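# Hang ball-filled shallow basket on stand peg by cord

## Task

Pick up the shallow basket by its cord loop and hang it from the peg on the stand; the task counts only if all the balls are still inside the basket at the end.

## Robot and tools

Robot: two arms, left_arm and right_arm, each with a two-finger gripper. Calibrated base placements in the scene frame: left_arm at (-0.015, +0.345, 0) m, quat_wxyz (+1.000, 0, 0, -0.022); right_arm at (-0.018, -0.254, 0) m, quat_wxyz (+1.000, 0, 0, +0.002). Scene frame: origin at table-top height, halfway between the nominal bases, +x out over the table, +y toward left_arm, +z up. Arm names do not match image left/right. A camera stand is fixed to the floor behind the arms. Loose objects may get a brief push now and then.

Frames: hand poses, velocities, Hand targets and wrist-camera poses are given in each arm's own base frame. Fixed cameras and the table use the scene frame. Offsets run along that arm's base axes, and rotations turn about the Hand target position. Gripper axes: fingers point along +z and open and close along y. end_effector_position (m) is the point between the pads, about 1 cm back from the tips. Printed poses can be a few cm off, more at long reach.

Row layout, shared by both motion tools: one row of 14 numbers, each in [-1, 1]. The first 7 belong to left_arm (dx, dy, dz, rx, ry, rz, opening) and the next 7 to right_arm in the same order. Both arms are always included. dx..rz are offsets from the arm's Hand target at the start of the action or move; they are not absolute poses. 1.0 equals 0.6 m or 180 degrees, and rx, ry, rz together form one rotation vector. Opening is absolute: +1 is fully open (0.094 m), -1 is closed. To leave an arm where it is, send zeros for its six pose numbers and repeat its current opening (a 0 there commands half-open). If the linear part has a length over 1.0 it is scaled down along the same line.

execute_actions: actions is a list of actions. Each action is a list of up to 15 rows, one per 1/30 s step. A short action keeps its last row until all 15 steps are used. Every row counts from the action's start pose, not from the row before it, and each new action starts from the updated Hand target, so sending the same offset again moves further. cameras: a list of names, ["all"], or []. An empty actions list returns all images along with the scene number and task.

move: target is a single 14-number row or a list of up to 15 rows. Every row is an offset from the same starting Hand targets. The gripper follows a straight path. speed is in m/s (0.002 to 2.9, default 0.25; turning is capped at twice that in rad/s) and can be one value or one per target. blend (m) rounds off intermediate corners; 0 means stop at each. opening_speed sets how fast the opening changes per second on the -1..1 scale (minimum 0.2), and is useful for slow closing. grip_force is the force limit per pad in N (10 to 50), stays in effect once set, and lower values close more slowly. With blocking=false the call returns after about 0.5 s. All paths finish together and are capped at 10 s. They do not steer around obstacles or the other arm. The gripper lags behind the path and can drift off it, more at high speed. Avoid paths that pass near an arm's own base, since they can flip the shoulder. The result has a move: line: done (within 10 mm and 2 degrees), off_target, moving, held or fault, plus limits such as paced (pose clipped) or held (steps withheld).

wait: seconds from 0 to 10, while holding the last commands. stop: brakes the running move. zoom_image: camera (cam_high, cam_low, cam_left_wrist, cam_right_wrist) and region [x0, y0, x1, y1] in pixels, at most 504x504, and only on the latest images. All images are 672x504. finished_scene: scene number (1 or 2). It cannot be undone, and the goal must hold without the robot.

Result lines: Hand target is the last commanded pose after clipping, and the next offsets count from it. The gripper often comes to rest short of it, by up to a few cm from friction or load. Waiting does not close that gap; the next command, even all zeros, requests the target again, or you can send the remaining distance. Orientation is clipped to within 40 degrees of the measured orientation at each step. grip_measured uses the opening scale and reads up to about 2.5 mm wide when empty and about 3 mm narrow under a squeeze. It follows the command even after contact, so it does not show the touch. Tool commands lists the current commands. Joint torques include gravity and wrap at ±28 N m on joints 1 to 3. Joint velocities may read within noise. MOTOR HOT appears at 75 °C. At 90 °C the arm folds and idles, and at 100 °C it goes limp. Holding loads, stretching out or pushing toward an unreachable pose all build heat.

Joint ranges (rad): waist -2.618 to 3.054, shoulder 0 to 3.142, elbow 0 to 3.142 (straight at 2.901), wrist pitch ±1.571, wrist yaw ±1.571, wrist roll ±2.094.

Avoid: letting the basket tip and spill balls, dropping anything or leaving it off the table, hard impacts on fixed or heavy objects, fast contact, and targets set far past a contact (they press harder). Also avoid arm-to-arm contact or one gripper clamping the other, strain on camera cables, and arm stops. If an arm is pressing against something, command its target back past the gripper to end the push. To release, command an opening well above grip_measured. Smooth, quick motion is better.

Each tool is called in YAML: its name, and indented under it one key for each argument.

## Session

execute_actions:
  actions: []

zoom_image:
  camera: "cam_high"
  region: [150, 150, 450, 375]

Scene clock: 0.00 s.
left_arm: end_effector_position=(+0.4020, -0.0012, +0.1101) grip_measured=+1.000 end_effector_quat_wxyz=(+0.597, -0.044, +0.799, +0.046) | right_arm: end_effector_position=(+0.4086, +0.0015, +0.1191) grip_measured=+1.000 end_effector_quat_wxyz=(+0.615, +0.003, +0.788, +0.006)
Joint positions: left_arm=[-0.108 1.541 0.378 0.869 -0.231 -0.047 0.094] | right_arm=[-0.002 1.553 0.38 0.928 -0.007 0.012 0.094]
Joint velocities: within noise
Joint torques (N m): no reading
Motor temperatures (°C): left_arm=[25 29 31 30 26 22 24] | right_arm=[25 24 33 31 27 25 25]
Heat: left arm: 31 °C; right arm: 33 °C.
Hand target: left_arm +0.4022, -0.0010, +0.1102; +0.596, -0.044, +0.801, +0.047 | right_arm +0.4092, +0.0015, +0.1202; +0.615, +0.003, +0.788, +0.006
Tool commands: left_gripper/opening=+1.0 right_gripper/opening=+1.0

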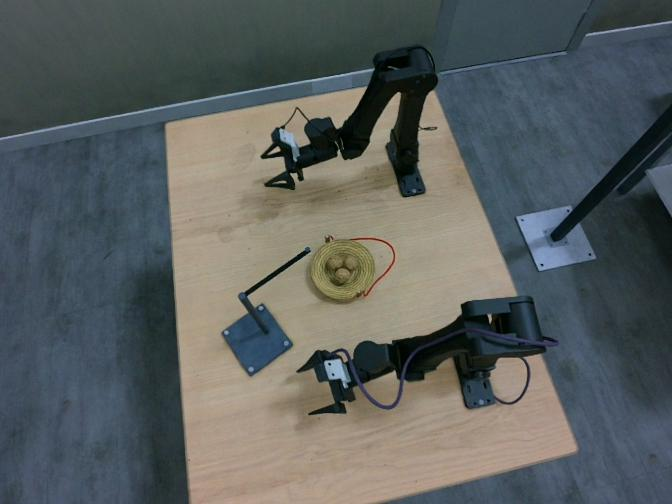

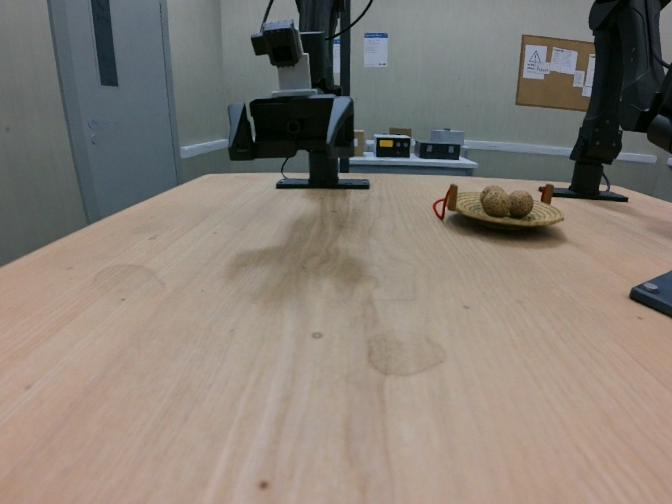

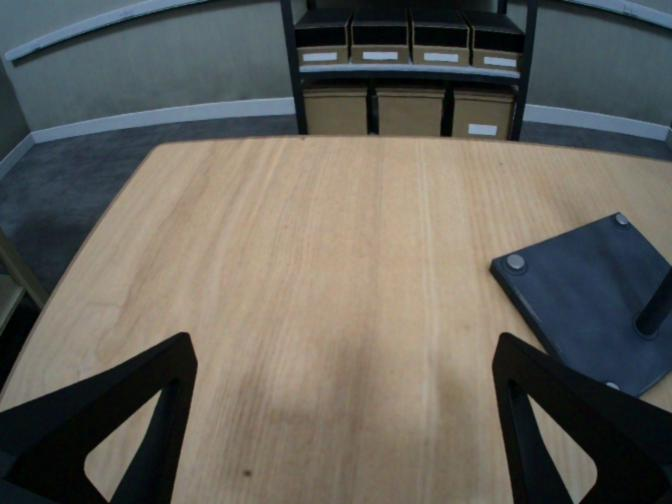

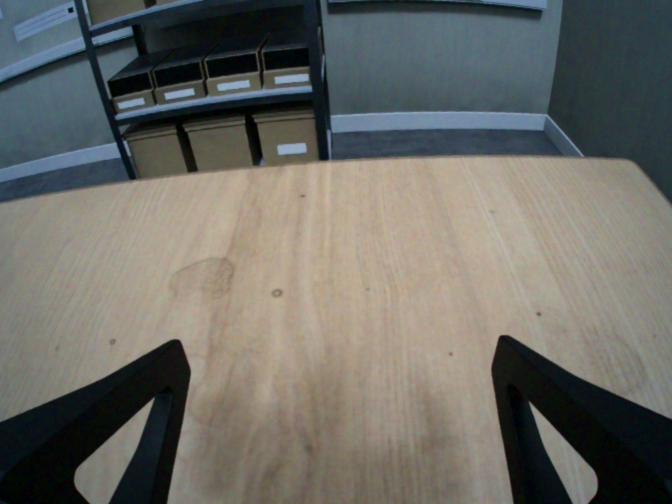

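Scaled by 1.680 from the camera's 672x504 image, which has a finer 960x720 frame.

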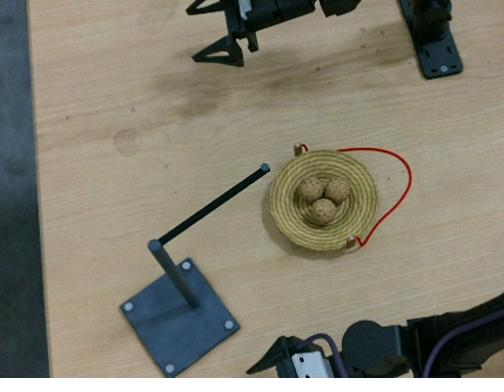

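move:
  target:
    - [-0.17,-0.28,0.15,0.066,0.112,-0.206,0.2,-0.09,0.08,0.2,0.02,-0.036,0.179,1]
    - [-0.487,-0.567,0.0,0.1318,0.2241,-0.4125,0.2,-0.182,0.164,0.35,0.0404,-0.0716,0.3577,1]
  blend: [0.05,0]
  cameras: ["all"]
  speed: 0.15

Scene clock: 26.13 s.
left_arm: end_effector_position=(+0.1122, -0.3358, +0.1058) grip_measured=+0.202 end_effector_quat_wxyz=(+0.215, +0.564, +0.784, -0.147) | right_arm: end_effector_position=(+0.2987, +0.0986, +0.3235) grip_measured=+1.000 end_effector_quat_wxyz=(+0.595, -0.371, +0.604, +0.378)
Joint positions: left_arm=[-1.261 1.428 0.958 -0.573 -0.019 -0.009 0.056] | right_arm=[-0.286 1.133 0.769 0.334 -1.404 -0.015 0.094]
Joint torques (N m): left_arm=[-0.55 -5.57 9.61 1.08 0.09 -0.09] | right_arm=[0.34 -2.36 11.58 1.18 -0.17 0.08]
Heat: left arm: 34 °C; right arm: 36 °C.
Hand target: left_arm +0.1100, -0.3412, +0.1102; +0.210, +0.564, +0.784, -0.151 | right_arm +0.3000, +0.0999, +0.3302; +0.597, -0.380, +0.597, +0.379
Off the commanded pose: left_arm 0.007 m, 1 deg | right_arm 0.007 m, 1 deg.
move: done

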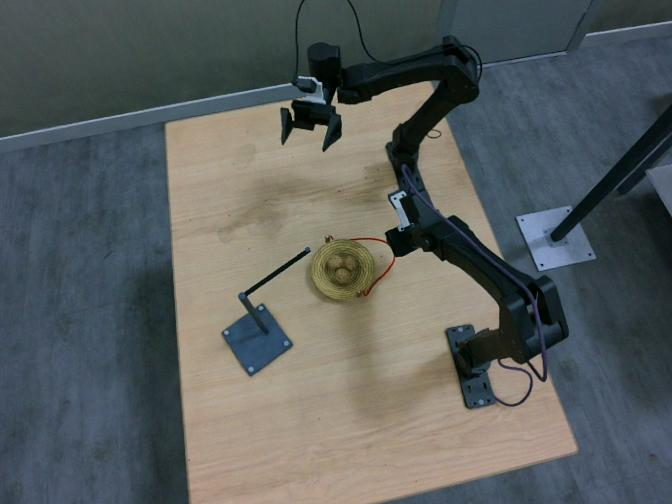

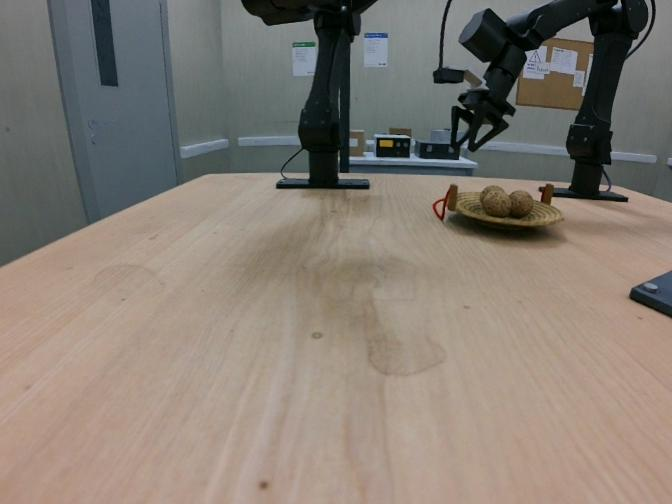

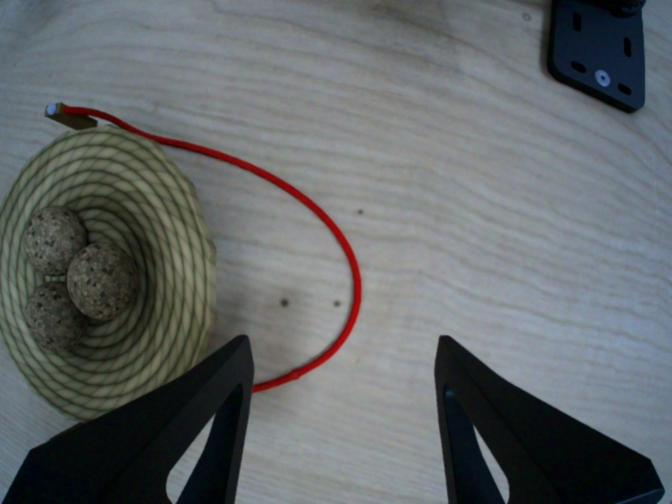

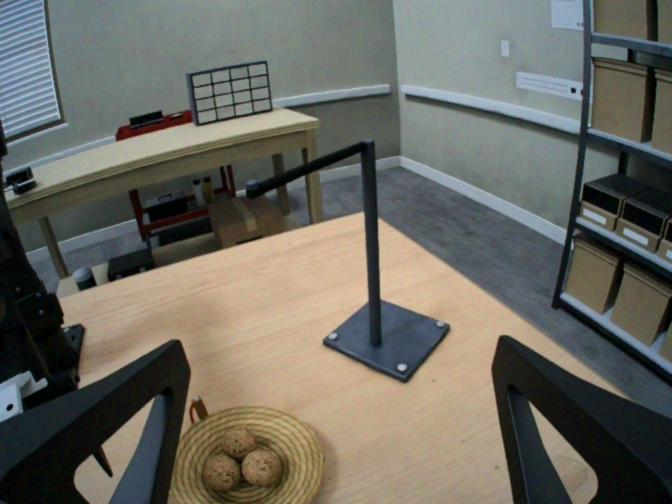

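move:
  target: [-0.006,-0.0415,-0.155,0,0,0,-0.2,0,0,0,0,0,0,1]
  cameras: ["cam_left_wrist","cam_low"]
  speed: 0.08

zoom_image:
  camera: "cam_left_wrist"
  region: [220, 250, 460, 430]

Scene clock: 38.40 s.
left_arm: end_effector_position=(+0.1089, -0.3690, +0.0274) grip_measured=-0.198 end_effector_quat_wxyz=(+0.215, +0.564, +0.782, -0.158) | right_arm: end_effector_position=(+0.2986, +0.0987, +0.3236) grip_measured=+1.000 end_effector_quat_wxyz=(+0.595, -0.371, +0.604, +0.379)
Joint positions: left_arm=[-1.296 1.667 0.844 -0.207 -0.02 -0.041 0.038] | right_arm=[-0.286 1.133 0.769 0.334 -1.404 -0.015 0.094]
Joint torques (N m): left_arm=[-0.8 -7.25 5.3 1.51 -0.07 -0.09] | right_arm=[0.32 -2.43 11.51 1.18 -0.17 0.06]
Motor temperatures (°C): left_arm=[25 30 34 33 26 22 24] | right_arm=[25 25 38 34 27 25 25]
Heat: left arm: 34 °C; right arm: 38 °C.
Hand target: left_arm +0.1064, -0.3662, +0.0173; +0.210, +0.564, +0.784, -0.152 | right_arm +0.2999, +0.0998, +0.3300; +0.596, -0.380, +0.597, +0.379
Off the commanded pose: left_arm 0.011 m, 1 deg | right_arm 0.007 m, 1 deg.
move: off_target (left_arm)
Images, in order (width x height): cam_low 672x504, cam_left_wrist 672x504.

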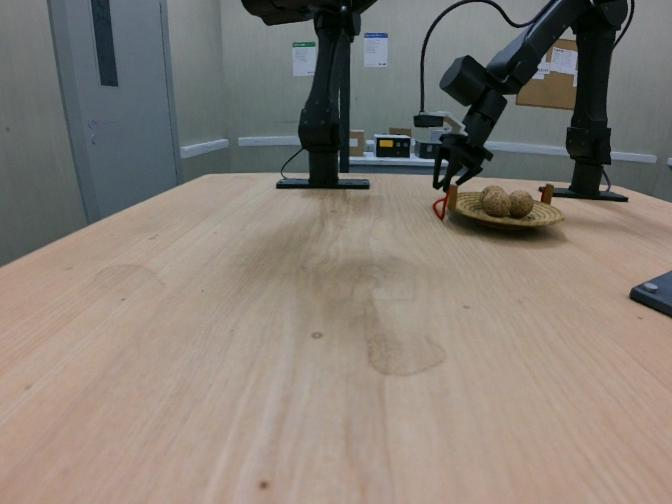

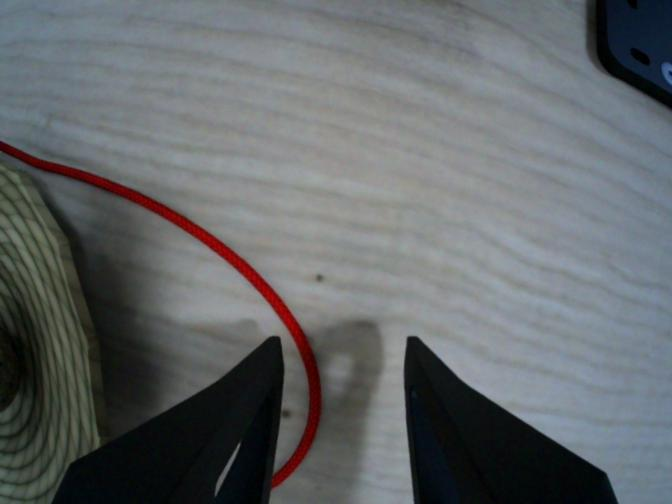

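Scaled by 2.100 from the camera's 672x504 image, which has a finer 960x720 frame.

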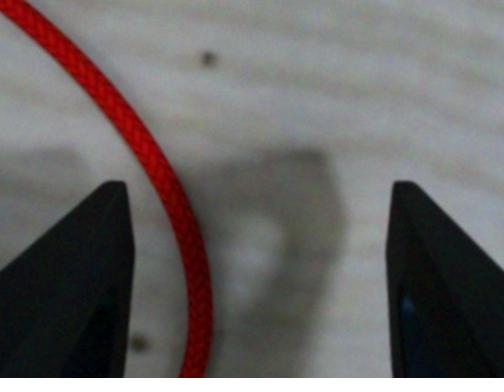

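move:
  target: [0.005,0.029,-0.018,0,0,0,-0.45,0,0,0,0,0,0,1]
  cameras: ["cam_left_wrist","cam_low"]
  speed: 0.05

zoom_image:
  camera: "cam_left_wrist"
  region: [220, 250, 460, 430]

zoom_image:
  camera: "cam_low"
  region: [400, 140, 500, 240]

Scene clock: 43.07 s.
left_arm: end_effector_position=(+0.1091, -0.3598, +0.0140) grip_measured=-0.448 end_effector_quat_wxyz=(+0.219, +0.562, +0.781, -0.161) | right_arm: end_effector_position=(+0.2986, +0.0987, +0.3236) grip_measured=+1.000 end_effector_quat_wxyz=(+0.595, -0.371, +0.604, +0.379)
Joint positions: left_arm=[-1.287 1.666 0.771 -0.126 -0.015 -0.035 0.026] | right_arm=[-0.286 1.133 0.769 0.334 -1.404 -0.015 0.094]
Joint torques (N m): left_arm=[0.92 -9.17 4.34 1.26 0 0.09] | right_arm=[0.32 -2.43 11.51 1.18 -0.18 0.06]
Heat: left arm: 34 °C; right arm: 38 °C.
Hand target: left_arm +0.1094, -0.3488, +0.0064; +0.210, +0.564, +0.784, -0.151 | right_arm +0.2999, +0.0998, +0.3300; +0.596, -0.380, +0.597, +0.379
Off the commanded pose: left_arm 0.013 m, 1 deg | right_arm 0.007 m, 1 deg.
move: off_target (left_arm)
Images, in order (width x height): cam_low 672x504, cam_left_wrist 672x504.

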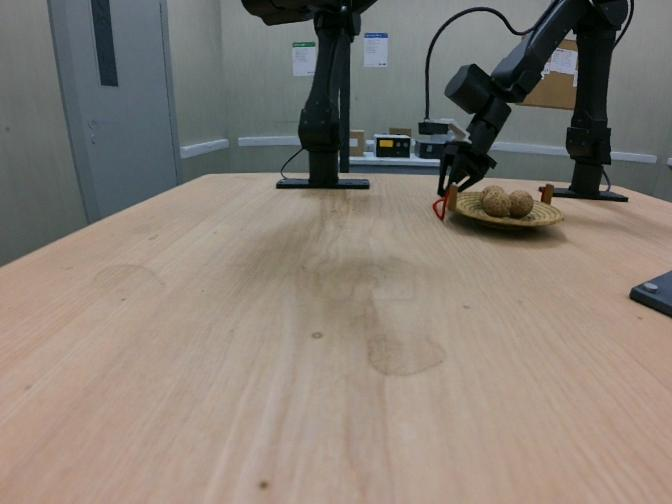

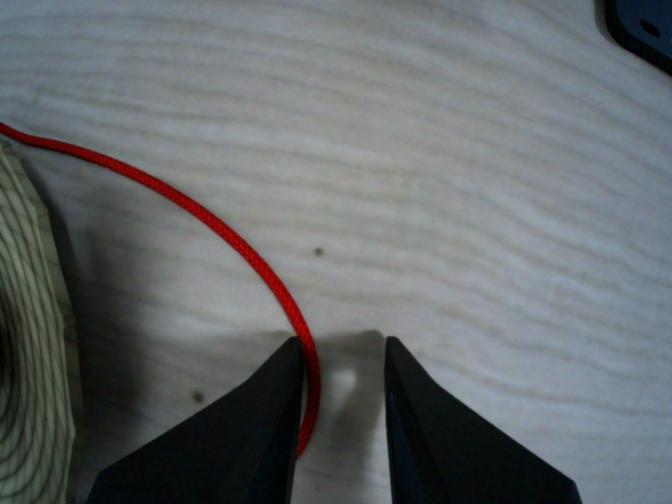

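Scaled by 2.100 from the camera's 672x504 image, which has a finer 960x720 frame.

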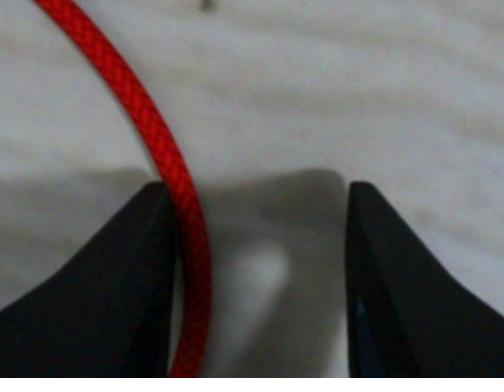

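Scaled by 5.040 from the camera's 672x504 image, which has a finer 960x720 frame.

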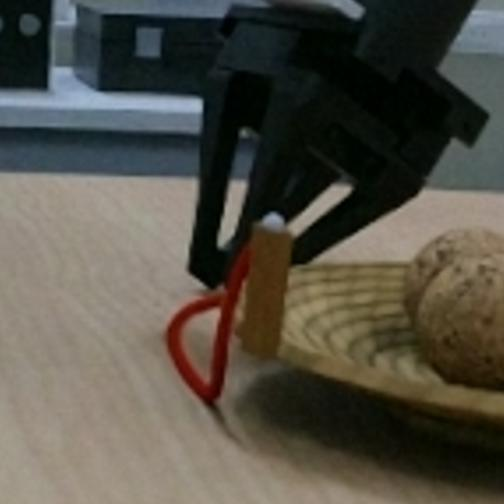

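move:
  target:
    - [0.003,-0.006,0.012,0,0,0,-0.45,0,0,0,0,0,0,1]
    - [0.003,-0.006,0.010,0,0,0,-1,0,0,0,0,0,0,1]
  cameras: ["cam_left_wrist","cam_low"]
  speed: 0.05
  opening_speed: 0.4

zoom_image:
  camera: "cam_left_wrist"
  region: [220, 250, 460, 430]

zoom_image:
  camera: "cam_low"
  region: [400, 140, 500, 240]

Scene clock: 48.63 s.
left_arm: end_effector_position=(+0.1098, -0.3596, +0.0140) grip_measured=-0.964 end_effector_quat_wxyz=(+0.218, +0.563, +0.781, -0.162) | right_arm: end_effector_position=(+0.2986, +0.0987, +0.3236) grip_measured=+1.000 end_effector_quat_wxyz=(+0.595, -0.371, +0.604, +0.379)
Joint positions: left_arm=[-1.282 1.666 0.771 -0.126 -0.01 -0.031 0.002] | right_arm=[-0.286 1.133 0.769 0.334 -1.404 -0.015 0.094]
Joint torques (N m): left_arm=[0.72 -9.47 6.22 0.98 -0.02 0.07] | right_arm=[0.32 -2.43 11.52 1.17 -0.18 0.06]
Heat: left arm: 34 °C; right arm: 39 °C.
Hand target: left_arm +0.1112, -0.3525, +0.0125; +0.210, +0.564, +0.784, -0.152 | right_arm +0.2999, +0.0998, +0.3300; +0.596, -0.380, +0.597, +0.379
Off the commanded pose: left_arm 0.008 m, 2 deg | right_arm 0.007 m, 1 deg.
move: done
Images, in order (width x height): cam_low 672x504, cam_left_wrist 672x504.

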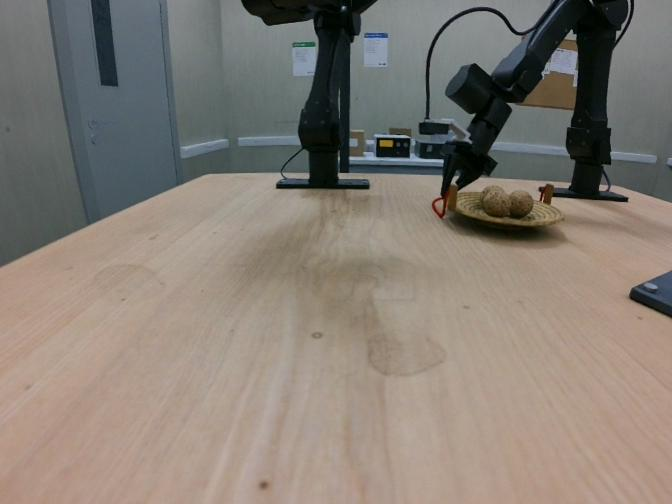

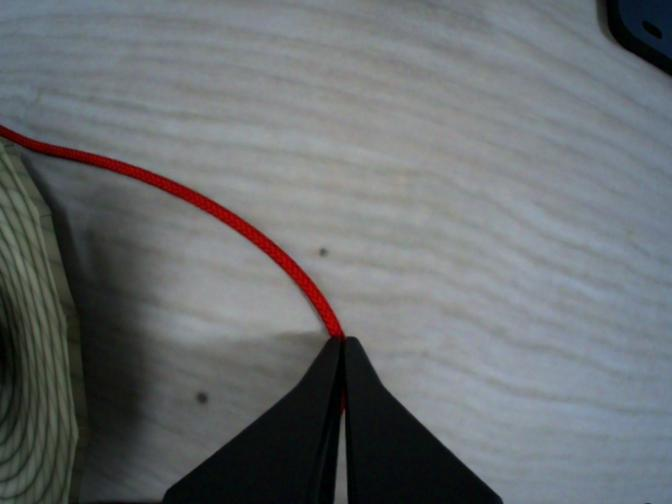

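Scaled by 2.100 from the camera's 672x504 image, which has a finer 960x720 frame.

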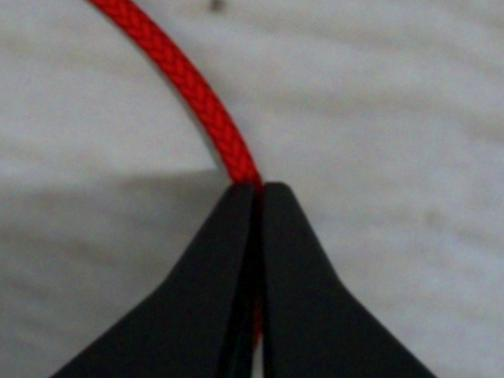

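Scaled by 5.040 from the camera's 672x504 image, which has a finer 960x720 frame.

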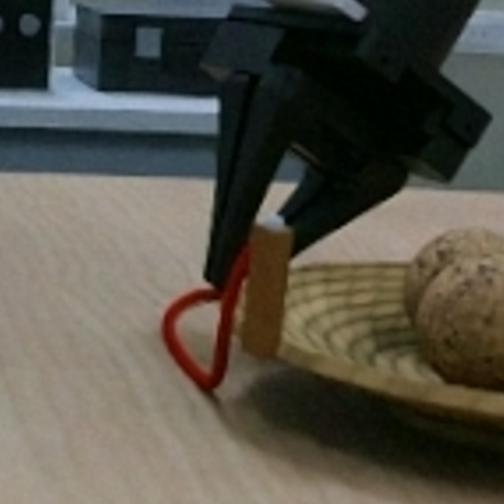

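move:
  target:
    - [0.073,0.0125,0.146,0,0,0,-1,0,0,0,0,0,0,1]
    - [0.21,0.051,0.304,0,0,0,-1,0,0,0,0,0,0,1]
  blend: [0.04,0]
  cameras: ["cam_left_wrist","cam_low","cam_right_wrist"]
  speed: 0.08

Scene clock: 55.47 s.
left_arm: end_effector_position=(+0.2363, -0.3198, +0.1944) grip_measured=-0.967 end_effector_quat_wxyz=(+0.219, +0.561, +0.785, -0.148) | right_arm: end_effector_position=(+0.2986, +0.0987, +0.3236) grip_measured=+1.000 end_effector_quat_wxyz=(+0.595, -0.371, +0.604, +0.379)
Joint positions: left_arm=[-0.855 1.593 1.466 -0.937 0.18 0.339 0.002] | right_arm=[-0.286 1.133 0.769 0.334 -1.404 -0.015 0.094]
Joint torques (N m): left_arm=[0.46 -7.04 9.44 0.99 0.22 0.08] | right_arm=[0.31 -2.4 11.49 1.17 -0.18 0.06]
Heat: left arm: 35 °C; right arm: 39 °C.
Hand target: left_arm +0.2373, -0.3218, +0.1949; +0.210, +0.564, +0.784, -0.152 | right_arm +0.2999, +0.0998, +0.3300; +0.596, -0.380, +0.597, +0.379
Off the commanded pose: left_arm 0.002 m, 1 deg | right_arm 0.007 m, 1 deg.
move: done
Images, in order (width x height): cam_low 672x504, cam_left_wrist 672x504, cam_right_wrist 672x504.

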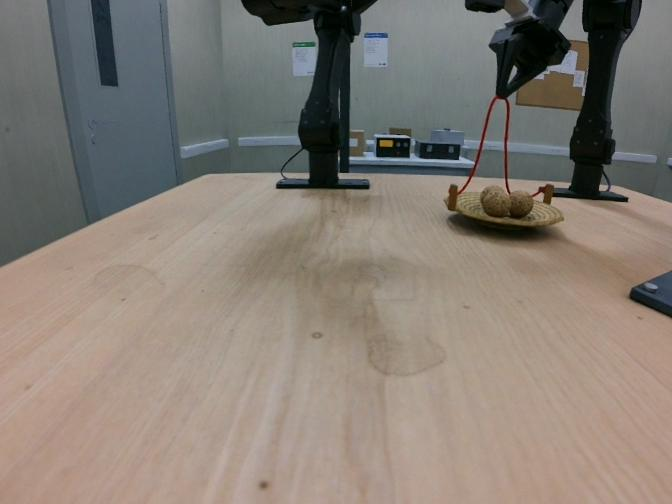

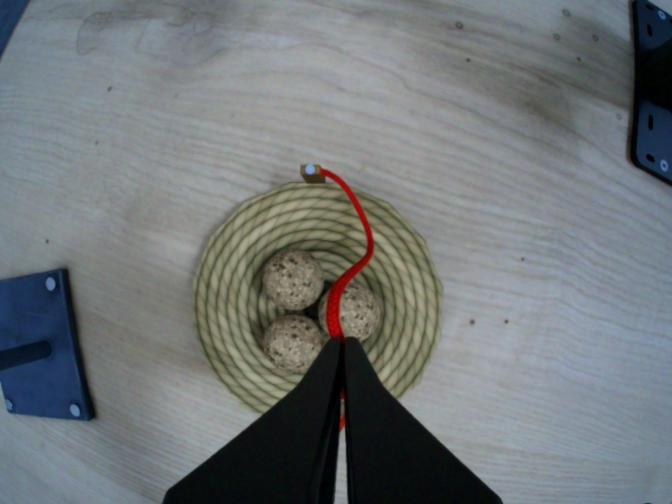

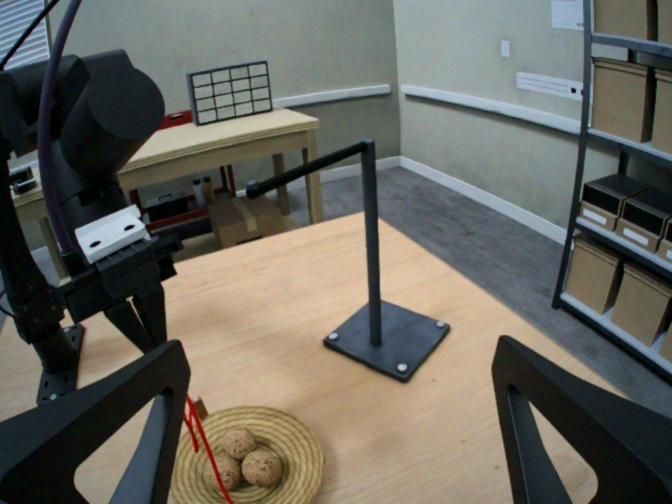

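move:
  target: [0.033,-0.026,0.117,0,0,0,-1,0,0,0,0,0,0,1]
  cameras: ["cam_left_wrist","cam_low"]
  speed: 0.08

zoom_image:
  camera: "cam_low"
  region: [400, 0, 640, 260]

Scene clock: 60.03 s.
left_arm: end_effector_position=(+0.2554, -0.3366, +0.2671) grip_measured=-0.967 end_effector_quat_wxyz=(+0.221, +0.562, +0.783, -0.149) | right_arm: end_effector_position=(+0.2986, +0.0987, +0.3236) grip_measured=+1.000 end_effector_quat_wxyz=(+0.595, -0.371, +0.604, +0.379)
Joint positions: left_arm=[-0.845 1.769 1.963 -1.256 0.187 0.352 0.002] | right_arm=[-0.286 1.133 0.769 0.334 -1.404 -0.015 0.094]
Joint torques (N m): left_arm=[0.73 -8.23 8.83 1.02 0.22 0.09] | right_arm=[0.31 -2.41 11.49 1.17 -0.18 0.06]
Heat: left arm: 36 °C; right arm: 39 °C.
Hand target: left_arm +0.2570, -0.3374, +0.2649; +0.210, +0.564, +0.784, -0.151 | right_arm +0.2999, +0.0998, +0.3300; +0.596, -0.380, +0.597, +0.379
Off the commanded pose: left_arm 0.003 m, 1 deg | right_arm 0.007 m, 1 deg.
move: done
Images, in order (width x height): cam_low 672x504, cam_left_wrist 672x504.

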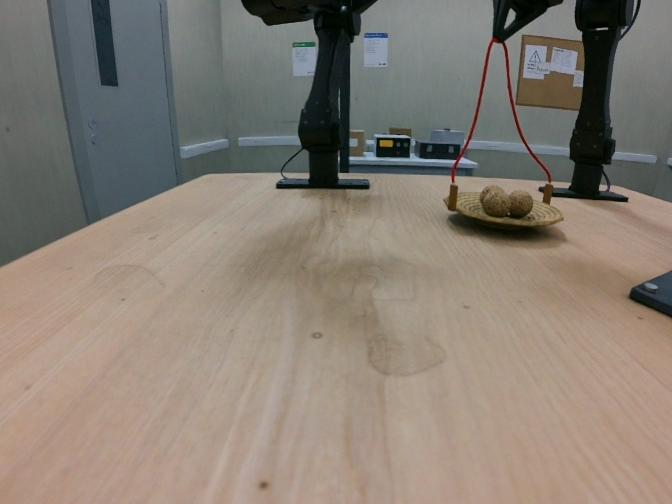

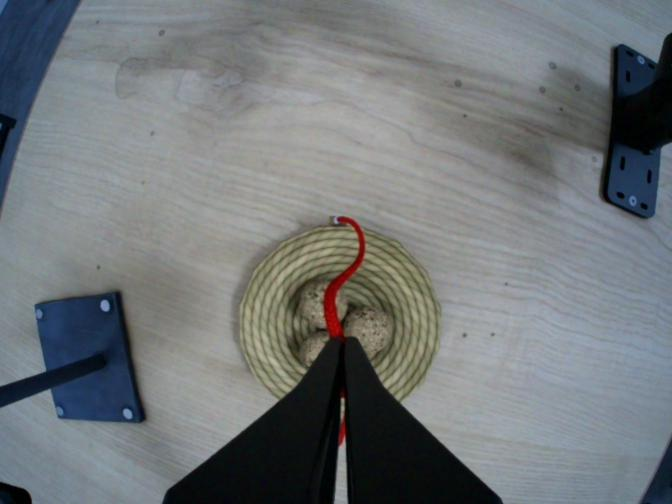

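Scaled by 1.938 from the camera's 672x504 image, which has a finer 960x720 frame.

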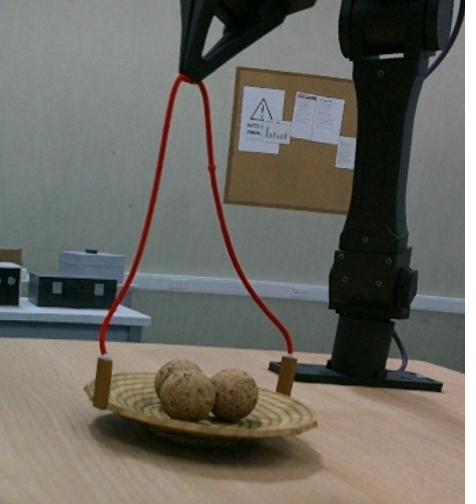

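move:
  target: [0.0,0.0,0.03,0,0,0,-1,0,0,0,0,0,0,1]
  cameras: ["cam_left_wrist","cam_low"]
  speed: 0.03

zoom_image:
  camera: "cam_low"
  region: [400, 0, 640, 260]

Scene clock: 63.70 s.
left_arm: end_effector_position=(+0.2546, -0.3356, +0.2827) grip_measured=-0.967 end_effector_quat_wxyz=(+0.215, +0.562, +0.785, -0.147) | right_arm: end_effector_position=(+0.2986, +0.0987, +0.3236) grip_measured=+1.000 end_effector_quat_wxyz=(+0.595, -0.371, +0.604, +0.379)
Joint positions: left_arm=[-0.845 1.814 2.095 -1.355 0.187 0.352 0.002] | right_arm=[-0.286 1.133 0.769 0.334 -1.404 -0.015 0.094]
Joint torques (N m): left_arm=[0.75 -8.66 8.81 1.05 0.21 0.09] | right_arm=[0.31 -2.41 11.51 1.16 -0.17 0.06]
Heat: left arm: 36 °C; right arm: 39 °C.
Hand target: left_arm +0.2570, -0.3374, +0.2830; +0.210, +0.564, +0.784, -0.151 | right_arm +0.2999, +0.0998, +0.3300; +0.596, -0.380, +0.597, +0.379
Off the commanded pose: left_arm 0.003 m, 1 deg | right_arm 0.007 m, 1 deg.
move: done
Images, in order (width x height): cam_low 672x504, cam_left_wrist 672x504.

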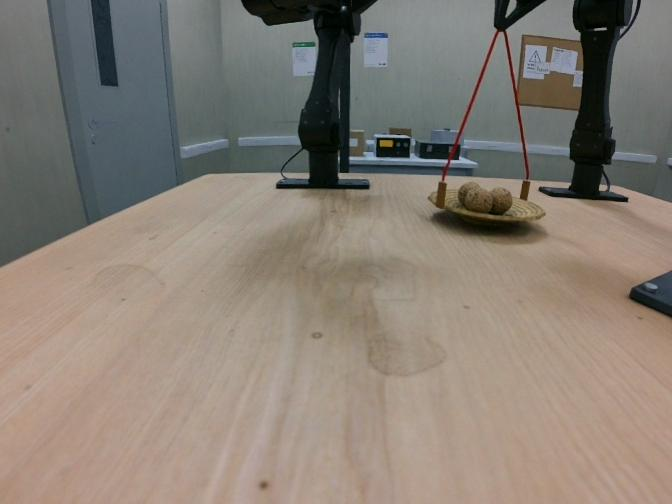

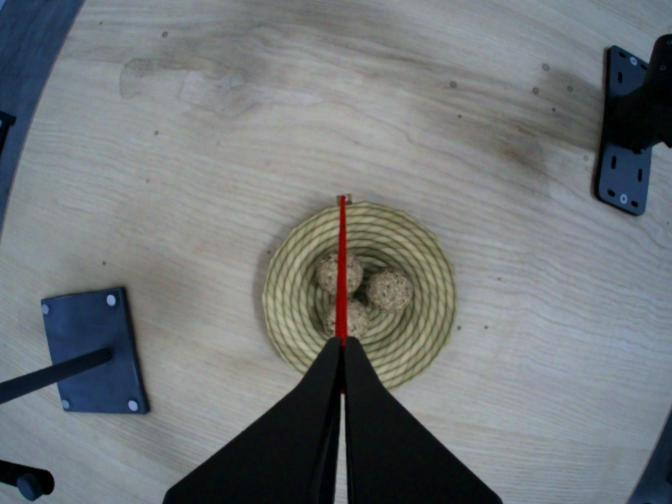

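Scaled by 1.938 from the camera's 672x504 image, which has a finer 960x720 frame.

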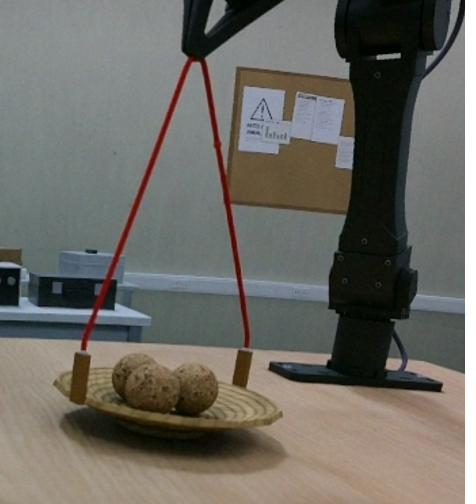

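move:
  target: [0.0,0.0,0.03,0,0,0,-1,0,0,0,0,0,0,1]
  cameras: ["cam_left_wrist","cam_low","cam_right_wrist"]
  speed: 0.03

zoom_image:
  camera: "cam_low"
  region: [400, 0, 640, 260]

Scene clock: 66.50 s.
left_arm: end_effector_position=(+0.2535, -0.3344, +0.2987) grip_measured=-0.967 end_effector_quat_wxyz=(+0.209, +0.563, +0.786, -0.146) | right_arm: end_effector_position=(+0.2986, +0.0987, +0.3236) grip_measured=+1.000 end_effector_quat_wxyz=(+0.595, -0.371, +0.604, +0.379)
Joint positions: left_arm=[-0.845 1.875 2.259 -1.472 0.187 0.352 0.002] | right_arm=[-0.286 1.133 0.769 0.334 -1.404 -0.015 0.094]
Joint torques (N m): left_arm=[0.73 -9.07 8.62 1.12 0.21 0.09] | right_arm=[0.32 -2.43 11.51 1.17 -0.17 0.06]
Heat: left arm: 36 °C; right arm: 39 °C.
Hand target: left_arm +0.2570, -0.3374, +0.3010; +0.210, +0.564, +0.784, -0.151 | right_arm +0.2999, +0.0998, +0.3300; +0.596, -0.380, +0.597, +0.379
Off the commanded pose: left_arm 0.005 m, 1 deg | right_arm 0.007 m, 1 deg.
move: done
Images, in order (width x height): cam_low 672x504, cam_left_wrist 672x504, cam_right_wrist 672x504.

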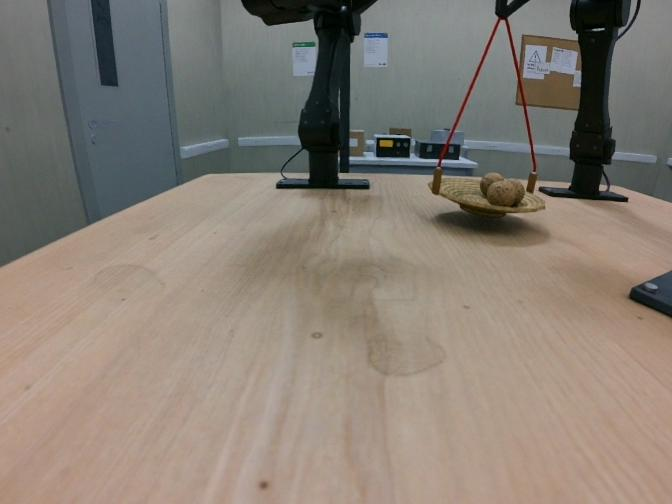

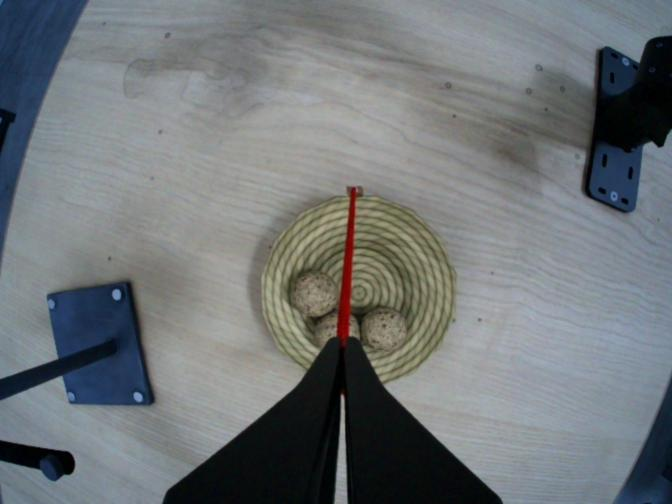

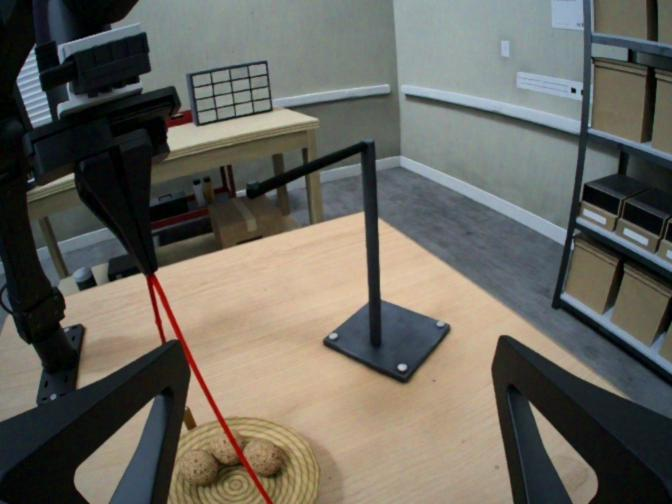

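Scaled by 1.938 from the camera's 672x504 image, which has a finer 960x720 frame.

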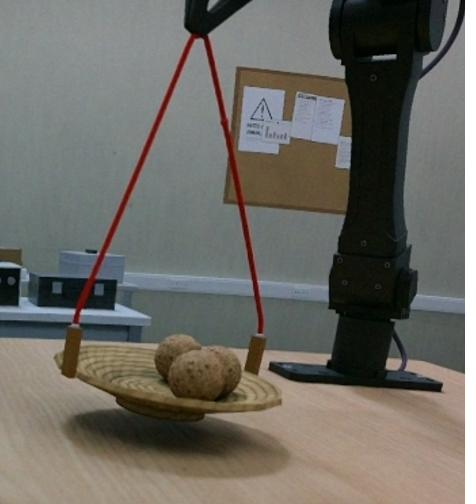

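zoom_image:
  camera: "cam_low"
  region: [420, 150, 560, 240]

zoom_image:
  camera: "cam_left_wrist"
  region: [250, 170, 470, 390]

zoom_image:
  camera: "cam_right_wrist"
  region: [130, 240, 350, 504]

Scaled by 3.600 from the camera's 672x504 image, which has a finer 960x720 frame.

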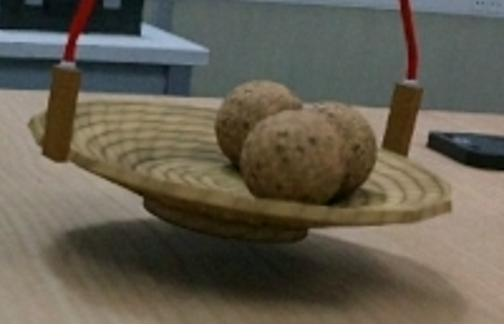

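Scaled by 2.291 from the camera's 672x504 image, which has a finer 960x720 frame.

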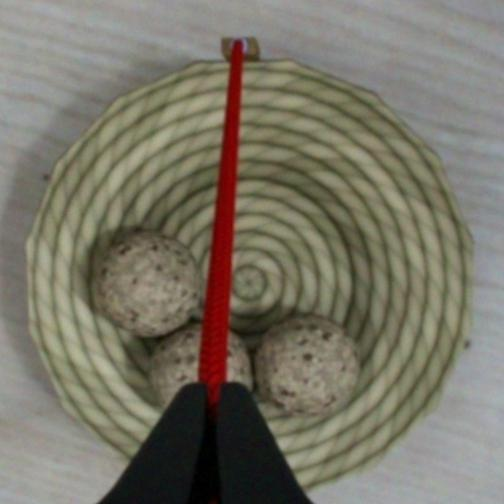

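Scaled by 1.909 from the camera's 672x504 image, which has a finer 960x720 frame.

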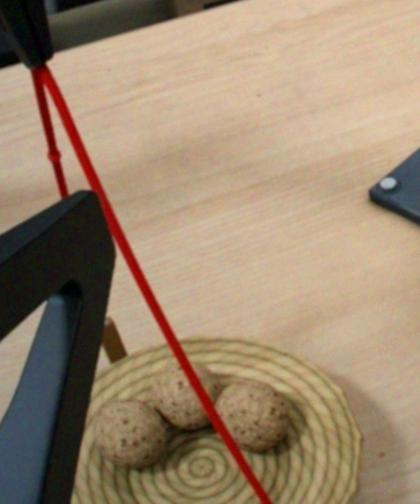

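move:
  target: [0.0,0.0,-0.06,0,0,0,-1,0,0,0,0,0,0,1]
  cameras: ["cam_left_wrist","cam_low","cam_right_wrist"]
  speed: 0.03

zoom_image:
  camera: "cam_low"
  region: [400, 0, 640, 260]

Scene clock: 80.87 s.
left_arm: end_effector_position=(+0.2590, -0.3407, +0.2538) grip_measured=-0.967 end_effector_quat_wxyz=(+0.194, +0.564, +0.790, -0.142) | right_arm: end_effector_position=(+0.2986, +0.0987, +0.3236) grip_measured=+1.000 end_effector_quat_wxyz=(+0.595, -0.371, +0.604, +0.379)
Joint positions: left_arm=[-0.845 1.834 2.015 -1.3 0.187 0.352 0.002] | right_arm=[-0.286 1.133 0.769 0.334 -1.404 -0.015 0.094]
Joint torques (N m): left_arm=[0.7 -15.01 5.29 1.34 0.21 0.08] | right_arm=[0.32 -2.4 11.51 1.17 -0.17 0.06]
Heat: left arm: 35 °C; right arm: 40 °C.
Hand target: left_arm +0.2570, -0.3374, +0.2650; +0.210, +0.564, +0.784, -0.151 | right_arm +0.2999, +0.0998, +0.3300; +0.596, -0.380, +0.597, +0.379
Off the commanded pose: left_arm 0.012 m, 2 deg | right_arm 0.007 m, 1 deg.
move: off_target (left_arm)
Images, in order (width x height): cam_low 672x504, cam_left_wrist 672x504, cam_right_wrist 672x504.

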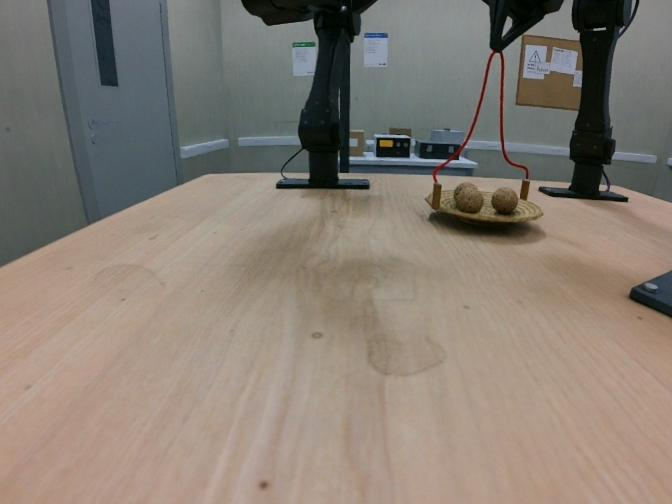

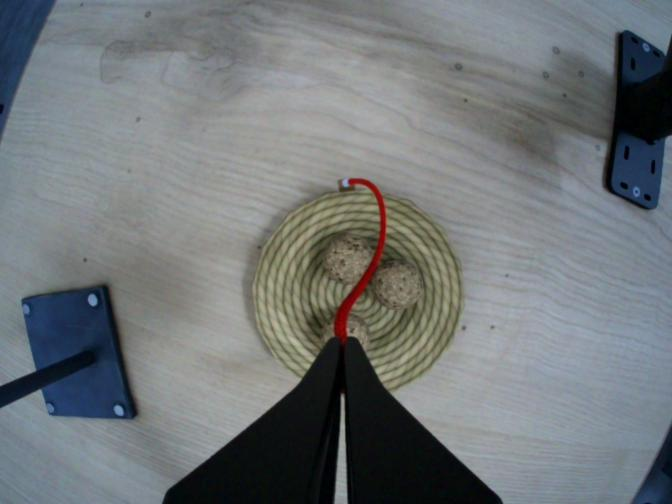

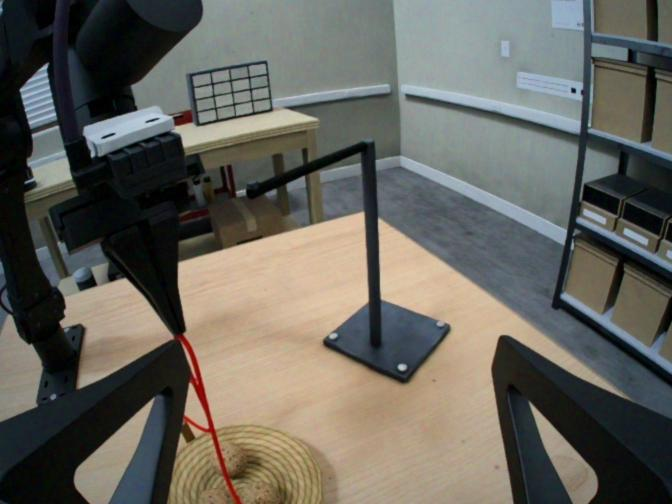

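Scaled by 1.938 from the camera's 672x504 image, which has a finer 960x720 frame.

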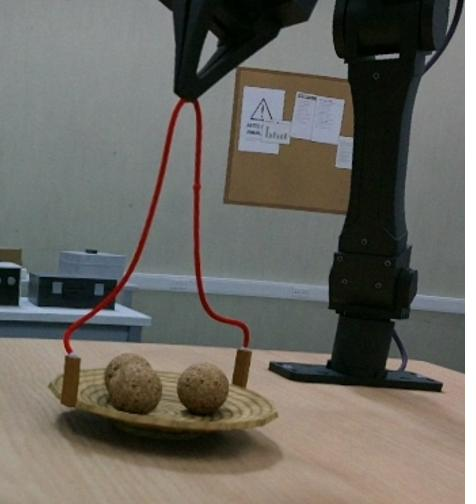

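move:
  target: [0.0,-0.053,0.005,0,0,0,-1,0,0,0,0,0,0,1]
  cameras: ["cam_left_wrist","cam_low"]
  speed: 0.05

zoom_image:
  camera: "cam_low"
  region: [400, 0, 640, 260]

Scene clock: 84.67 s.
left_arm: end_effector_position=(+0.2567, -0.3666, +0.2711) grip_measured=-0.967 end_effector_quat_wxyz=(+0.218, +0.565, +0.781, -0.155) | right_arm: end_effector_position=(+0.2986, +0.0987, +0.3236) grip_measured=+1.000 end_effector_quat_wxyz=(+0.595, -0.371, +0.604, +0.379)
Joint positions: left_arm=[-0.89 1.885 2.127 -1.3 0.179 0.315 0.002] | right_arm=[-0.286 1.133 0.769 0.334 -1.404 -0.015 0.094]
Joint torques (N m): left_arm=[-0.59 -9.47 8.68 1.04 0.03 -0.08] | right_arm=[0.32 -2.41 11.52 1.17 -0.18 0.06]
Heat: left arm: 35 °C; right arm: 40 °C.
Hand target: left_arm +0.2569, -0.3692, +0.2680; +0.210, +0.564, +0.784, -0.152 | right_arm +0.2999, +0.0998, +0.3300; +0.596, -0.380, +0.597, +0.379
Off the commanded pose: left_arm 0.004 m, 1 deg | right_arm 0.007 m, 1 deg.
move: done
Images, in order (width x height): cam_low 672x504, cam_left_wrist 672x504.

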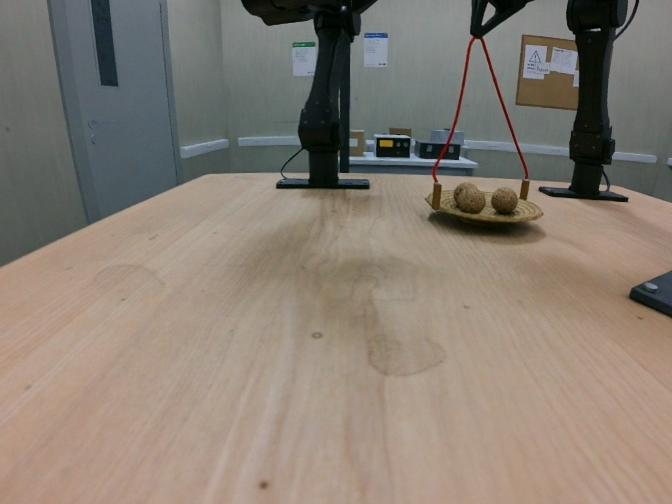

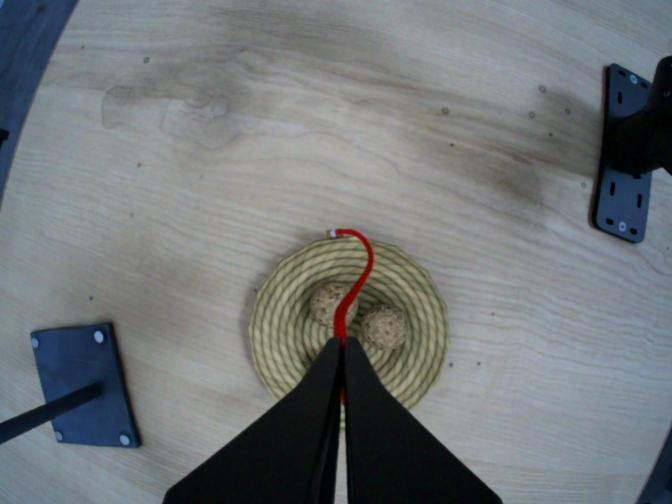

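Scaled by 1.938 from the camera's 672x504 image, which has a finer 960x720 frame.

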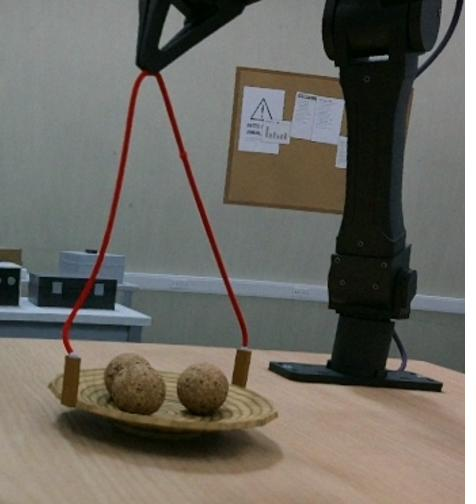

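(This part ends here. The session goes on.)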